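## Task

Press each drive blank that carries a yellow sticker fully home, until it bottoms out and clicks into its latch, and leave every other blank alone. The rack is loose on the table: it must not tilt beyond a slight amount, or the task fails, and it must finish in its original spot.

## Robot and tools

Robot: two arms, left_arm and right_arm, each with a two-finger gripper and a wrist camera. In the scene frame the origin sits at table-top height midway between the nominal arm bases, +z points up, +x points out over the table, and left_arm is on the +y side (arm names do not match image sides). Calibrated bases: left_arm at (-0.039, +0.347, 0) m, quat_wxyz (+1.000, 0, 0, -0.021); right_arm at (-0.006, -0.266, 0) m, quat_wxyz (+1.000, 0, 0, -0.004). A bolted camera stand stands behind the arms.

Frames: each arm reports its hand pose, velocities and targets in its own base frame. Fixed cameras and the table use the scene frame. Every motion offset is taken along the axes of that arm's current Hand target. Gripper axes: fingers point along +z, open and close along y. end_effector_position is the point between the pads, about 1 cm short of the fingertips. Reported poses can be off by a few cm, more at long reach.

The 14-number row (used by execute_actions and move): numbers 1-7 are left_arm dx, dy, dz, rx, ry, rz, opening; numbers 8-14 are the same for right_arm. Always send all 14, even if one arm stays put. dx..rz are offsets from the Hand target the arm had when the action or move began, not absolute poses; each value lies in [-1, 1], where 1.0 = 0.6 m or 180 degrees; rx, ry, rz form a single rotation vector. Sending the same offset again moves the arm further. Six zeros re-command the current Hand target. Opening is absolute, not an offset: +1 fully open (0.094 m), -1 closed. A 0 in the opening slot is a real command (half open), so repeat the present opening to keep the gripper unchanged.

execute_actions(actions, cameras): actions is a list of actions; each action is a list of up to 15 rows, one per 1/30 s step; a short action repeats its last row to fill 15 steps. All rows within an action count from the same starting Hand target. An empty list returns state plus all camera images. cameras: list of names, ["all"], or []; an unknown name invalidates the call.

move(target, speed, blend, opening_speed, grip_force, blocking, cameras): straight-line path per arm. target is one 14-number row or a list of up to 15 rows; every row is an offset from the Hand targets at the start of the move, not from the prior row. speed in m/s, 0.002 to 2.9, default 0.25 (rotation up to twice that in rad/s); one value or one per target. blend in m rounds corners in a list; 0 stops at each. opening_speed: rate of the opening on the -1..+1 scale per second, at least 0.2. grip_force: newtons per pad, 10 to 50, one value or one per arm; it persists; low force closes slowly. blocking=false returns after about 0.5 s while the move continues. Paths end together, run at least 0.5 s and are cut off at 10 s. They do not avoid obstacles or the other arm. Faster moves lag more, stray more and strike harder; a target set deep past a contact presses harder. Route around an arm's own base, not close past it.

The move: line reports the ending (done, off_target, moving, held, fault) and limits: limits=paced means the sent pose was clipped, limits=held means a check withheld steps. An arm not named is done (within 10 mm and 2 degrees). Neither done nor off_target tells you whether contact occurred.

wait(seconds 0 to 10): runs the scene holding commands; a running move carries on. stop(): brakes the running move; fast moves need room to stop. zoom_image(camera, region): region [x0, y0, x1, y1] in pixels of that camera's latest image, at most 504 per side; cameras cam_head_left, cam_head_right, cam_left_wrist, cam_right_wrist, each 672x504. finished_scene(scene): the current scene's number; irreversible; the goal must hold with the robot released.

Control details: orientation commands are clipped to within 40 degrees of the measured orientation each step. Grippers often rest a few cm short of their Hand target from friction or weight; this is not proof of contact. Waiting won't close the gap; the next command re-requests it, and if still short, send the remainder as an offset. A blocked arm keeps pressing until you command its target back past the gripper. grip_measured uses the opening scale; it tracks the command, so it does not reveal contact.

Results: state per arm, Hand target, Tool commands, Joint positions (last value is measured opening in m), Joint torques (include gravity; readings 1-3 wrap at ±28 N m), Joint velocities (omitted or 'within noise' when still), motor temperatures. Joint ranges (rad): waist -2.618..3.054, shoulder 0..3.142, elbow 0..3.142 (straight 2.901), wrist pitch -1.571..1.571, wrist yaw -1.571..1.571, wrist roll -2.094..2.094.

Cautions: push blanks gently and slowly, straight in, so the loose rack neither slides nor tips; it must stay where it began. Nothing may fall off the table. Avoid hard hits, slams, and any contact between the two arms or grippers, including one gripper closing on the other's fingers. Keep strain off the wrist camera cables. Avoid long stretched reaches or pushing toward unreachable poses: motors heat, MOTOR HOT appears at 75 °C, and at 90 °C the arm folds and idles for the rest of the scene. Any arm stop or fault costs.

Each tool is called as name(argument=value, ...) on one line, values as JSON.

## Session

execute_actions(actions=[])

zoom_image(camera="cam_head_left", region=[90, 180, 410, 310])

zoom_image(camera="cam_head_right", region=[90, 180, 410, 310])

Scene clock: 0.00 s.
left_arm: end_effector_position=(+0.3367, -0.0456, +0.2389) grip_measured=+1.000 end_effector_quat_wxyz=(+0.668, -0.164, +0.660, -0.301) | right_arm: end_effector_position=(+0.2368, +0.0844, +0.2615) grip_measured=+1.000 end_effector_quat_wxyz=(+0.698, +0.004, +0.662, +0.274)
Joint positions: left_arm=[-0.091 0.937 0.24 0.772 0.088 -0.673 0.094] | right_arm=[0.263 0.168 0.199 0.094 -0.104 0.394 0.094]
Joint velocities: within noise
Joint torques (N m): no reading
Motor temperatures (°C): left_arm=[25 24 27 29 23 21 22] | right_arm=[23 21 28 26 23 22 23]
Heat: left arm: 29 °C; right arm: 28 °C.
Hand target: left_arm +0.3367, -0.0456, +0.2494; +0.678, -0.159, +0.650, -0.303 | right_arm +0.2348, +0.0838, +0.2692; +0.704, +0.002, +0.654, +0.275
Tool commands: left_gripper/opening=+1.0 right_gripper/opening=+1.0
camera_calibration:
cam_left_wrist: T_world_to_cam=[[-0.189741, -0.772693, 0.605758, -0.11575], [-0.459569, -0.475312, -0.75025, 0.349695], [0.867637, -0.420741, -0.26492, -0.155188], [0, 0, 0, 1]] pos_world=[0.273393, 0.0114816, 0.291363]
cam_right_wrist: T_world_to_cam=[[0.356646, -0.850014, -0.38766, 0.0860135], [-0.427687, 0.220363, -0.876655, 0.349869], [0.830595, 0.478452, -0.284948, -0.0728501], [0, 0, 0, 1]] pos_world=[0.179467, 0.0308695, 0.3193]

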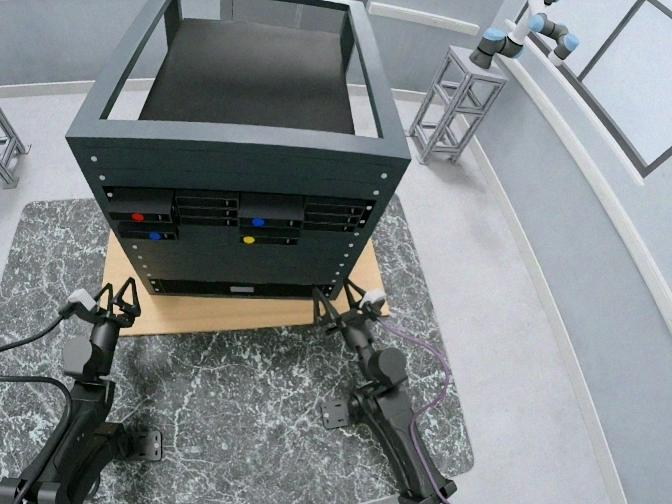

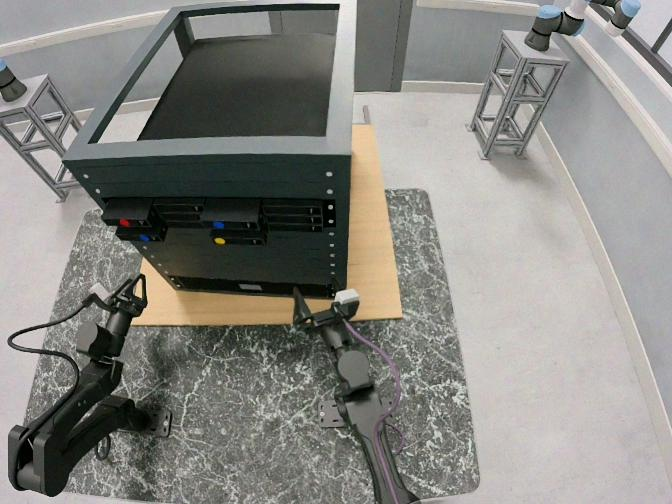

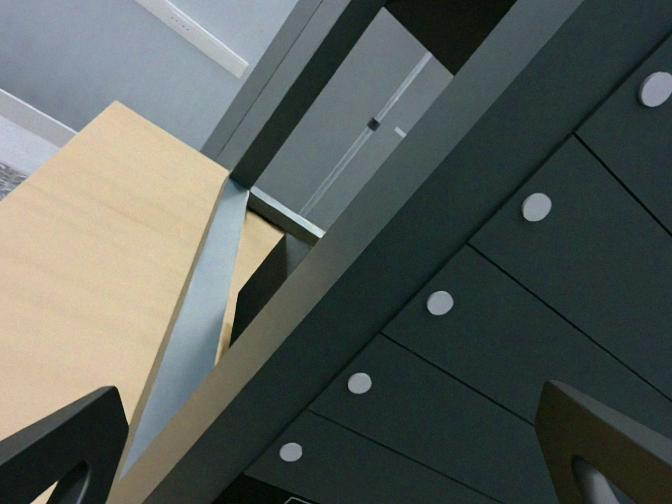

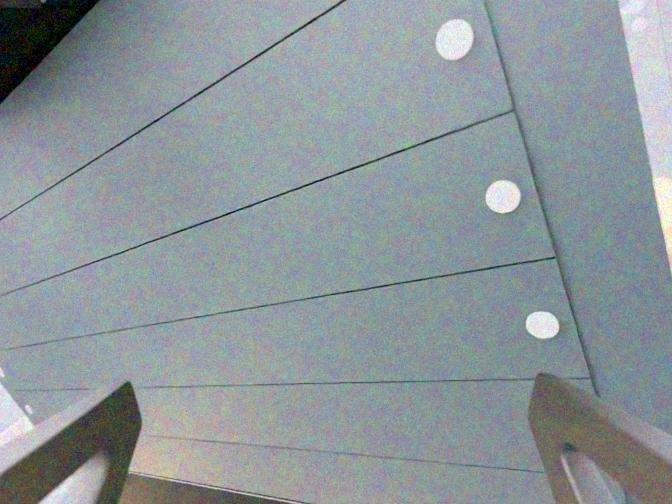

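Scaled by 1.575 from the camera's 672x504 image, which has a finer 960x720 frame.

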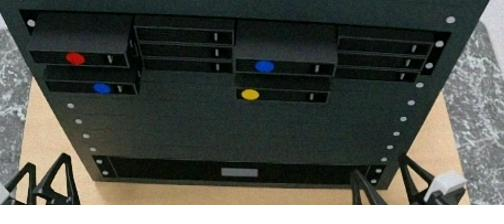

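Scaled by 1.575 from the camera's 672x504 image, which has a finer 960x720 frame.

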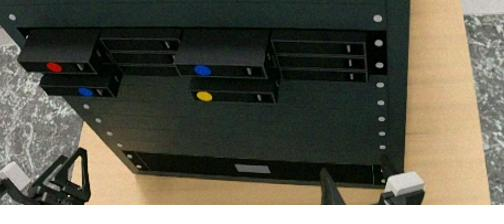

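move(target=[0,0,0,0,0,0,1,-0.1563,0.315,0.0675,0.1245,0.0232,-0.1263,-1], cameras=["cam_right_wrist"], speed=0.35)

Scene clock: 36.27 s.
left_arm: end_effector_position=(+0.3367, -0.0456, +0.2389) grip_measured=+1.000 end_effector_quat_wxyz=(+0.668, -0.164, +0.660, -0.301) | right_arm: end_effector_position=(+0.1985, +0.2257, +0.4197) grip_measured=-0.988 end_effector_quat_wxyz=(+0.707, -0.009, +0.707, +0.002)
Joint positions: left_arm=[-0.091 0.937 0.24 0.772 0.088 -0.673 0.094] | right_arm=[1.485 1.135 1.139 0.006 1.47 -0.02 0.001]
Joint torques (N m): left_arm=[0.03 -1.89 6.78 1.78 -0.03 0.01] | right_arm=[-0.62 -1.88 9.18 1.31 0.05 -0.06]
Motor temperatures (°C): left_arm=[25 25 28 34 23 21 22] | right_arm=[23 21 29 30 23 22 23]
Heat: left arm: 34 °C; right arm: 30 °C.
Hand target: left_arm +0.3367, -0.0456, +0.2494; +0.678, -0.159, +0.650, -0.303 | right_arm +0.2002, +0.2221, +0.4300; +0.707, +0.000, +0.708, +0.000
Off the commanded pose: left_arm 0.010 m, 2 deg | right_arm 0.011 m, 1 deg.
move: off_target (right_arm)
camera_calibration:
cam_right_wrist: T_world_to_cam=[[-0.00654755, -0.999953, -0.00713993, 0.22724], [-0.425054, 0.00924599, -0.905121, 0.500144], [0.905144, -0.00289147, -0.425095, 0.0890139], [0, 0, 0, 1]] pos_world=[0.133506, 0.222863, 0.492153]
Images, in order (width x height): cam_right_wrist 672x504.

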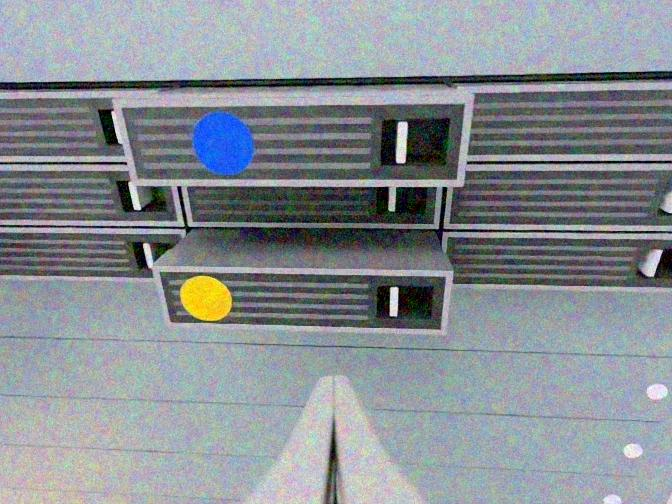

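move(target=[0,0,0,0,0,0,1,0.0417,0.015,0.1,0,0,0,-1], cameras=["cam_right_wrist"], speed=0.15)

Scene clock: 49.07 s.
left_arm: end_effector_position=(+0.3367, -0.0456, +0.2389) grip_measured=+1.000 end_effector_quat_wxyz=(+0.668, -0.164, +0.660, -0.301) | right_arm: end_effector_position=(+0.2577, +0.2298, +0.4085) grip_measured=-0.988 end_effector_quat_wxyz=(+0.706, -0.003, +0.708, -0.002)
Joint positions: left_arm=[-0.091 0.937 0.24 0.772 0.088 -0.673 0.094] | right_arm=[1.242 1.198 1.139 0.048 1.241 0.002 0.001]
Joint torques (N m): left_arm=[0.03 -1.88 6.78 1.78 -0.02 0.01] | right_arm=[-0.69 -2.56 5.57 1.95 -0.08 0.09]
Heat: left arm: 35 °C; right arm: 31 °C.
Hand target: left_arm +0.3367, -0.0456, +0.2494; +0.678, -0.159, +0.650, -0.303 | right_arm +0.2602, +0.2311, +0.4049; +0.707, +0.000, +0.708, +0.000
Off the commanded pose: left_arm 0.010 m, 2 deg | right_arm 0.005 m, 1 deg.
move: done
camera_calibration:
cam_right_wrist: T_world_to_cam=[[-0.0207155, -0.99974, -0.00954298, 0.236287], [-0.428992, 0.01751, -0.903139, 0.513386], [0.903071, -0.0146151, -0.429243, 0.0357193], [0, 0, 0, 1]] pos_world=[0.192876, 0.227758, 0.481246]
Images, in order (width x height): cam_right_wrist 672x504.

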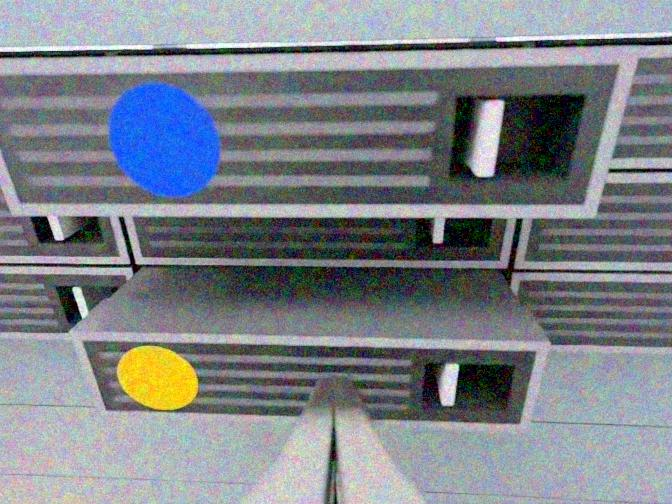

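move(target=[[0,0,0,0,0,0,1,0.011,0.006,0.01,0,0,0,-1],[0,0,0,0,0,0,1,0.017,0.006,0.065,0,0,0,-1]], cameras=["cam_right_wrist"], speed=0.05, blend=[0.005, 0])

Scene clock: 62.23 s.
left_arm: end_effector_position=(+0.3367, -0.0456, +0.2389) grip_measured=+1.000 end_effector_quat_wxyz=(+0.668, -0.164, +0.660, -0.301) | right_arm: end_effector_position=(+0.2922, +0.2293, +0.3995) grip_measured=-0.988 end_effector_quat_wxyz=(+0.706, +0.004, +0.708, -0.005)
Joint positions: left_arm=[-0.091 0.937 0.24 0.772 0.088 -0.673 0.094] | right_arm=[1.117 1.25 1.133 0.113 1.131 0.002 0.001]
Joint torques (N m): left_arm=[0.03 -1.89 6.78 1.78 -0.02 0.01] | right_arm=[-1.5 -2.22 6.17 2.07 -0.34 0.06]
Heat: left arm: 35 °C; right arm: 30 °C.
Hand target: left_arm +0.3367, -0.0456, +0.2494; +0.678, -0.159, +0.650, -0.303 | right_arm +0.2992, +0.2347, +0.3946; +0.707, +0.000, +0.708, +0.000
Off the commanded pose: left_arm 0.010 m, 2 deg | right_arm 0.010 m, 1 deg.
move: done; blend cut to 0.0048 m at target 1
camera_calibration:
cam_right_wrist: T_world_to_cam=[[-0.0355956, -0.999235, -0.0162149, 0.24333], [-0.42694, 0.0298749, -0.903786, 0.516968], [0.903579, -0.025248, -0.427677, 0.00224427], [0, 0, 0, 1]] pos_world=[0.227348, 0.227756, 0.472134]
Images, in order (width x height): cam_right_wrist 672x504.

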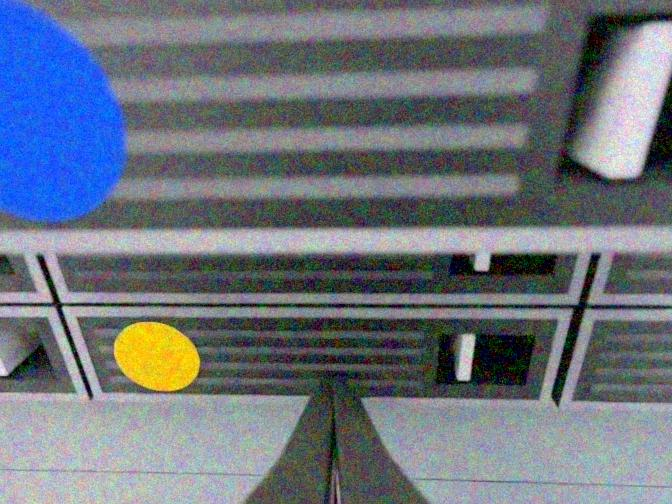

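move(target=[0,0,0,0,0,0,1,-0.010,0.002,0.05,0,0,0,-1], cameras=["cam_right_wrist","cam_head_right"], speed=0.04)

zoom_image(camera="cam_right_wrist", region=[450, 230, 650, 430])

Scene clock: 69.90 s.
left_arm: end_effector_position=(+0.3367, -0.0456, +0.2389) grip_measured=+1.000 end_effector_quat_wxyz=(+0.668, -0.164, +0.660, -0.301) | right_arm: end_effector_position=(+0.2937, +0.2292, +0.3990) grip_measured=-0.988 end_effector_quat_wxyz=(+0.706, +0.003, +0.708, -0.005)
Joint positions: left_arm=[-0.091 0.937 0.24 0.772 0.088 -0.673 0.094] | right_arm=[1.111 1.251 1.133 0.113 1.124 0.002 0.001]
Joint torques (N m): left_arm=[0.03 -1.89 6.78 1.78 -0.02 0.01] | right_arm=[-8.44 0.8 9.89 2.07 -1.22 0.04]
Heat: left arm: 35 °C; right arm: 30 °C.
Hand target: left_arm +0.3367, -0.0456, +0.2494; +0.678, -0.159, +0.650, -0.303 | right_arm +0.3292, +0.2358, +0.4007; +0.707, +0.000, +0.708, +0.000
Off the commanded pose: left_arm 0.010 m, 2 deg | right_arm 0.036 m, 1 deg.
move: off_target (right_arm)
camera_calibration:
cam_right_wrist: T_world_to_cam=[[-0.0344232, -0.999297, -0.0148702, 0.242487], [-0.427605, 0.028175, -0.903526, 0.517576], [0.90331, -0.0247437, -0.428274, 0.000902698], [0, 0, 0, 1]] pos_world=[0.22885, 0.227756, 0.471636]
Images, in order (width x height): cam_head_right 672x504, cam_right_wrist 672x504.

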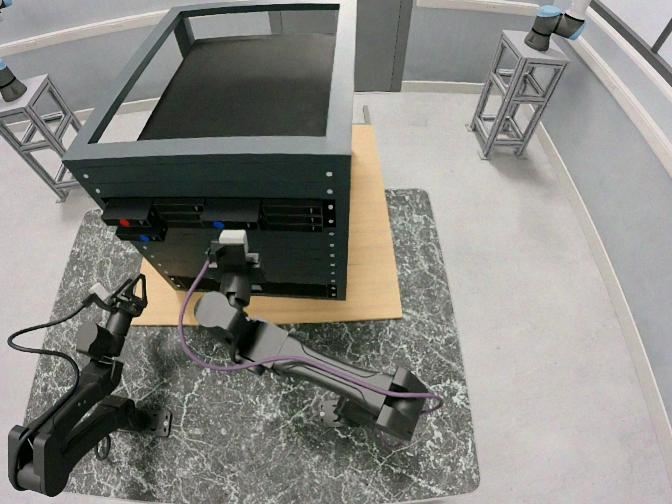

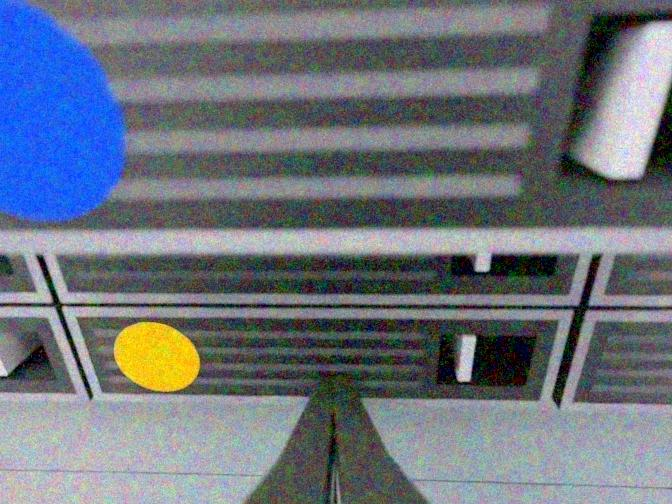

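Scaled by 2.520 from the camera's 672x504 image, which has a finer 960x720 frame.

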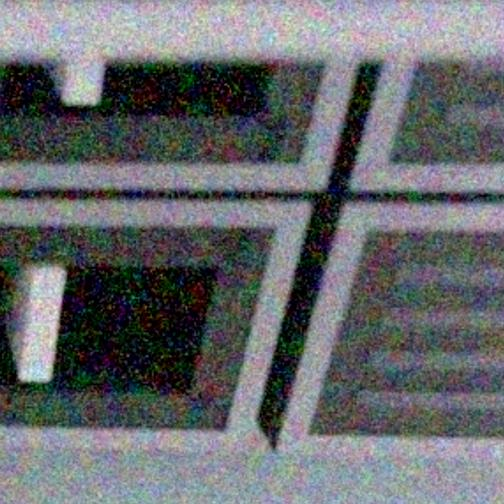

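move(target=[[0,0,0,0,0,0,1,0.005,0,-0.1,0,0,0,-1],[0,0,0,0,0,0,1,0.04,-0.03,-0.14,0,0,0,-1]], cameras=["cam_right_wrist","cam_head_right","cam_head_left"], speed=0.1, blend=[0.02, 0])

zoom_image(camera="cam_right_wrist", region=[400, 150, 600, 350])

zoom_image(camera="cam_right_wrist", region=[50, 100, 300, 350])

Scene clock: 79.60 s.
left_arm: end_effector_position=(+0.3367, -0.0456, +0.2389) grip_measured=+1.000 end_effector_quat_wxyz=(+0.668, -0.164, +0.660, -0.301) | right_arm: end_effector_position=(+0.2485, +0.2228, +0.3756) grip_measured=-0.988 end_effector_quat_wxyz=(+0.703, -0.010, +0.711, -0.010)
Joint positions: left_arm=[-0.091 0.937 0.24 0.772 0.088 -0.673 0.094] | right_arm=[1.269 1.145 0.988 0.123 1.268 0.004 0.001]
Joint torques (N m): left_arm=[0.03 -1.88 6.78 1.78 -0.03 0.01] | right_arm=[0.58 -4.27 5.14 1.91 0.1 0.11]
Heat: left arm: 35 °C; right arm: 31 °C.
Hand target: left_arm +0.3367, -0.0456, +0.2494; +0.678, -0.159, +0.650, -0.303 | right_arm +0.2451, +0.2179, +0.3767; +0.707, +0.000, +0.708, +0.000
Off the commanded pose: left_arm 0.010 m, 2 deg | right_arm 0.006 m, 2 deg.
move: done; blend cut to 0.0183 m at target 1
camera_calibration:
cam_right_wrist: T_world_to_cam=[[-0.0207239, -0.999724, 0.0110312, 0.221055], [-0.435004, -0.000918043, -0.900428, 0.484551], [0.90019, -0.023459, -0.434865, 0.0345366], [0, 0, 0, 1]] pos_world=[0.184273, 0.222249, 0.448883]
Images, in order (width x height): cam_head_left 672x504, cam_head_right 672x504, cam_right_wrist 672x504.

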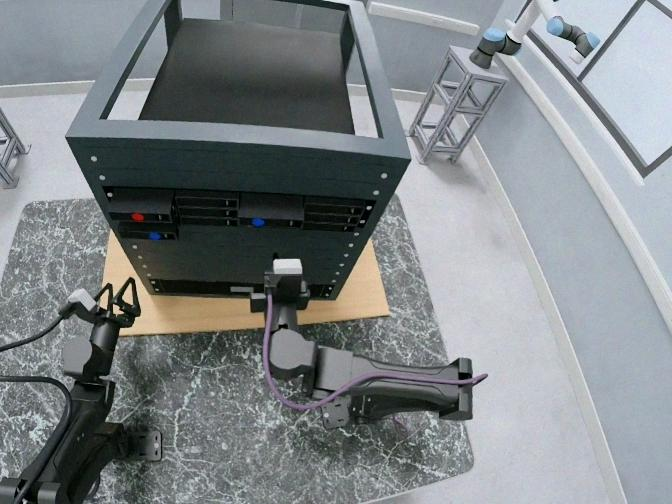

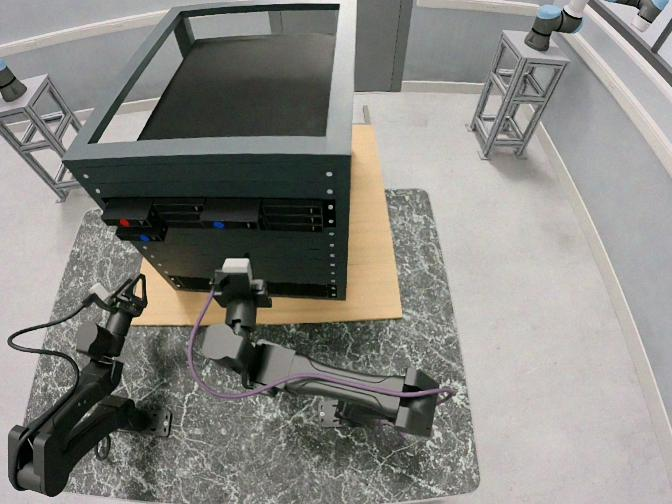

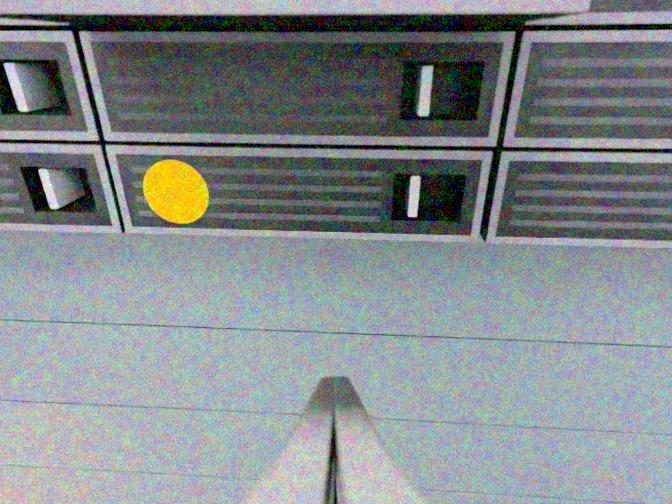

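Scaled by 2.520 from the camera's 672x504 image, which has a finer 960x720 frame.

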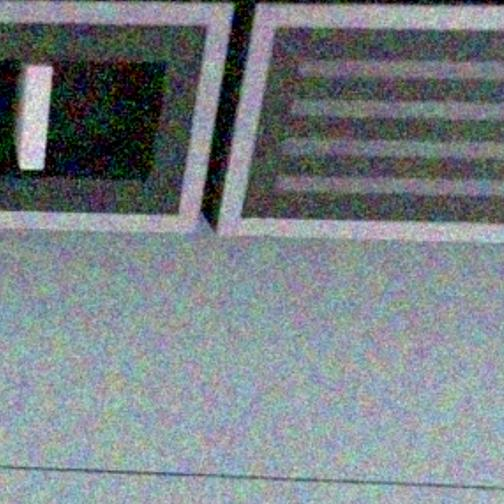

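Scaled by 2.016 from the camera's 672x504 image, which has a finer 960x720 frame.

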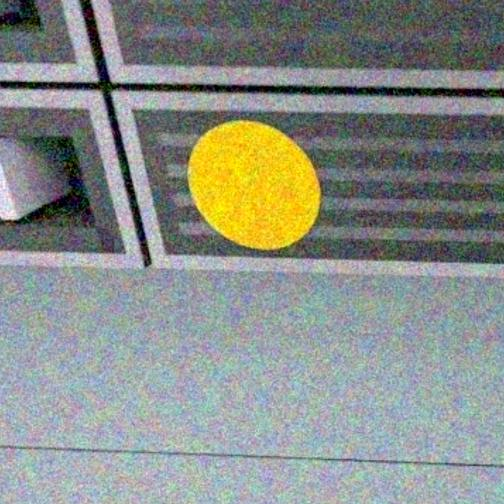

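zoom_image(camera="cam_head_left", region=[90, 180, 410, 310])

zoom_image(camera="cam_head_right", region=[90, 180, 410, 310])

Scaled by 1.575 from the camera's 672x504 image, which has a finer 960x720 frame.

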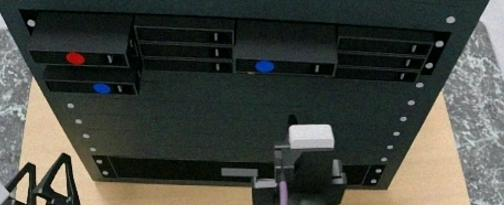

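Scaled by 1.575 from the camera's 672x504 image, which has a finer 960x720 frame.

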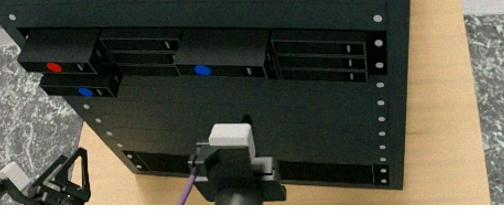

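Unchanged. Done.

finished_scene(scene=3)

The scene is finished: the task was done.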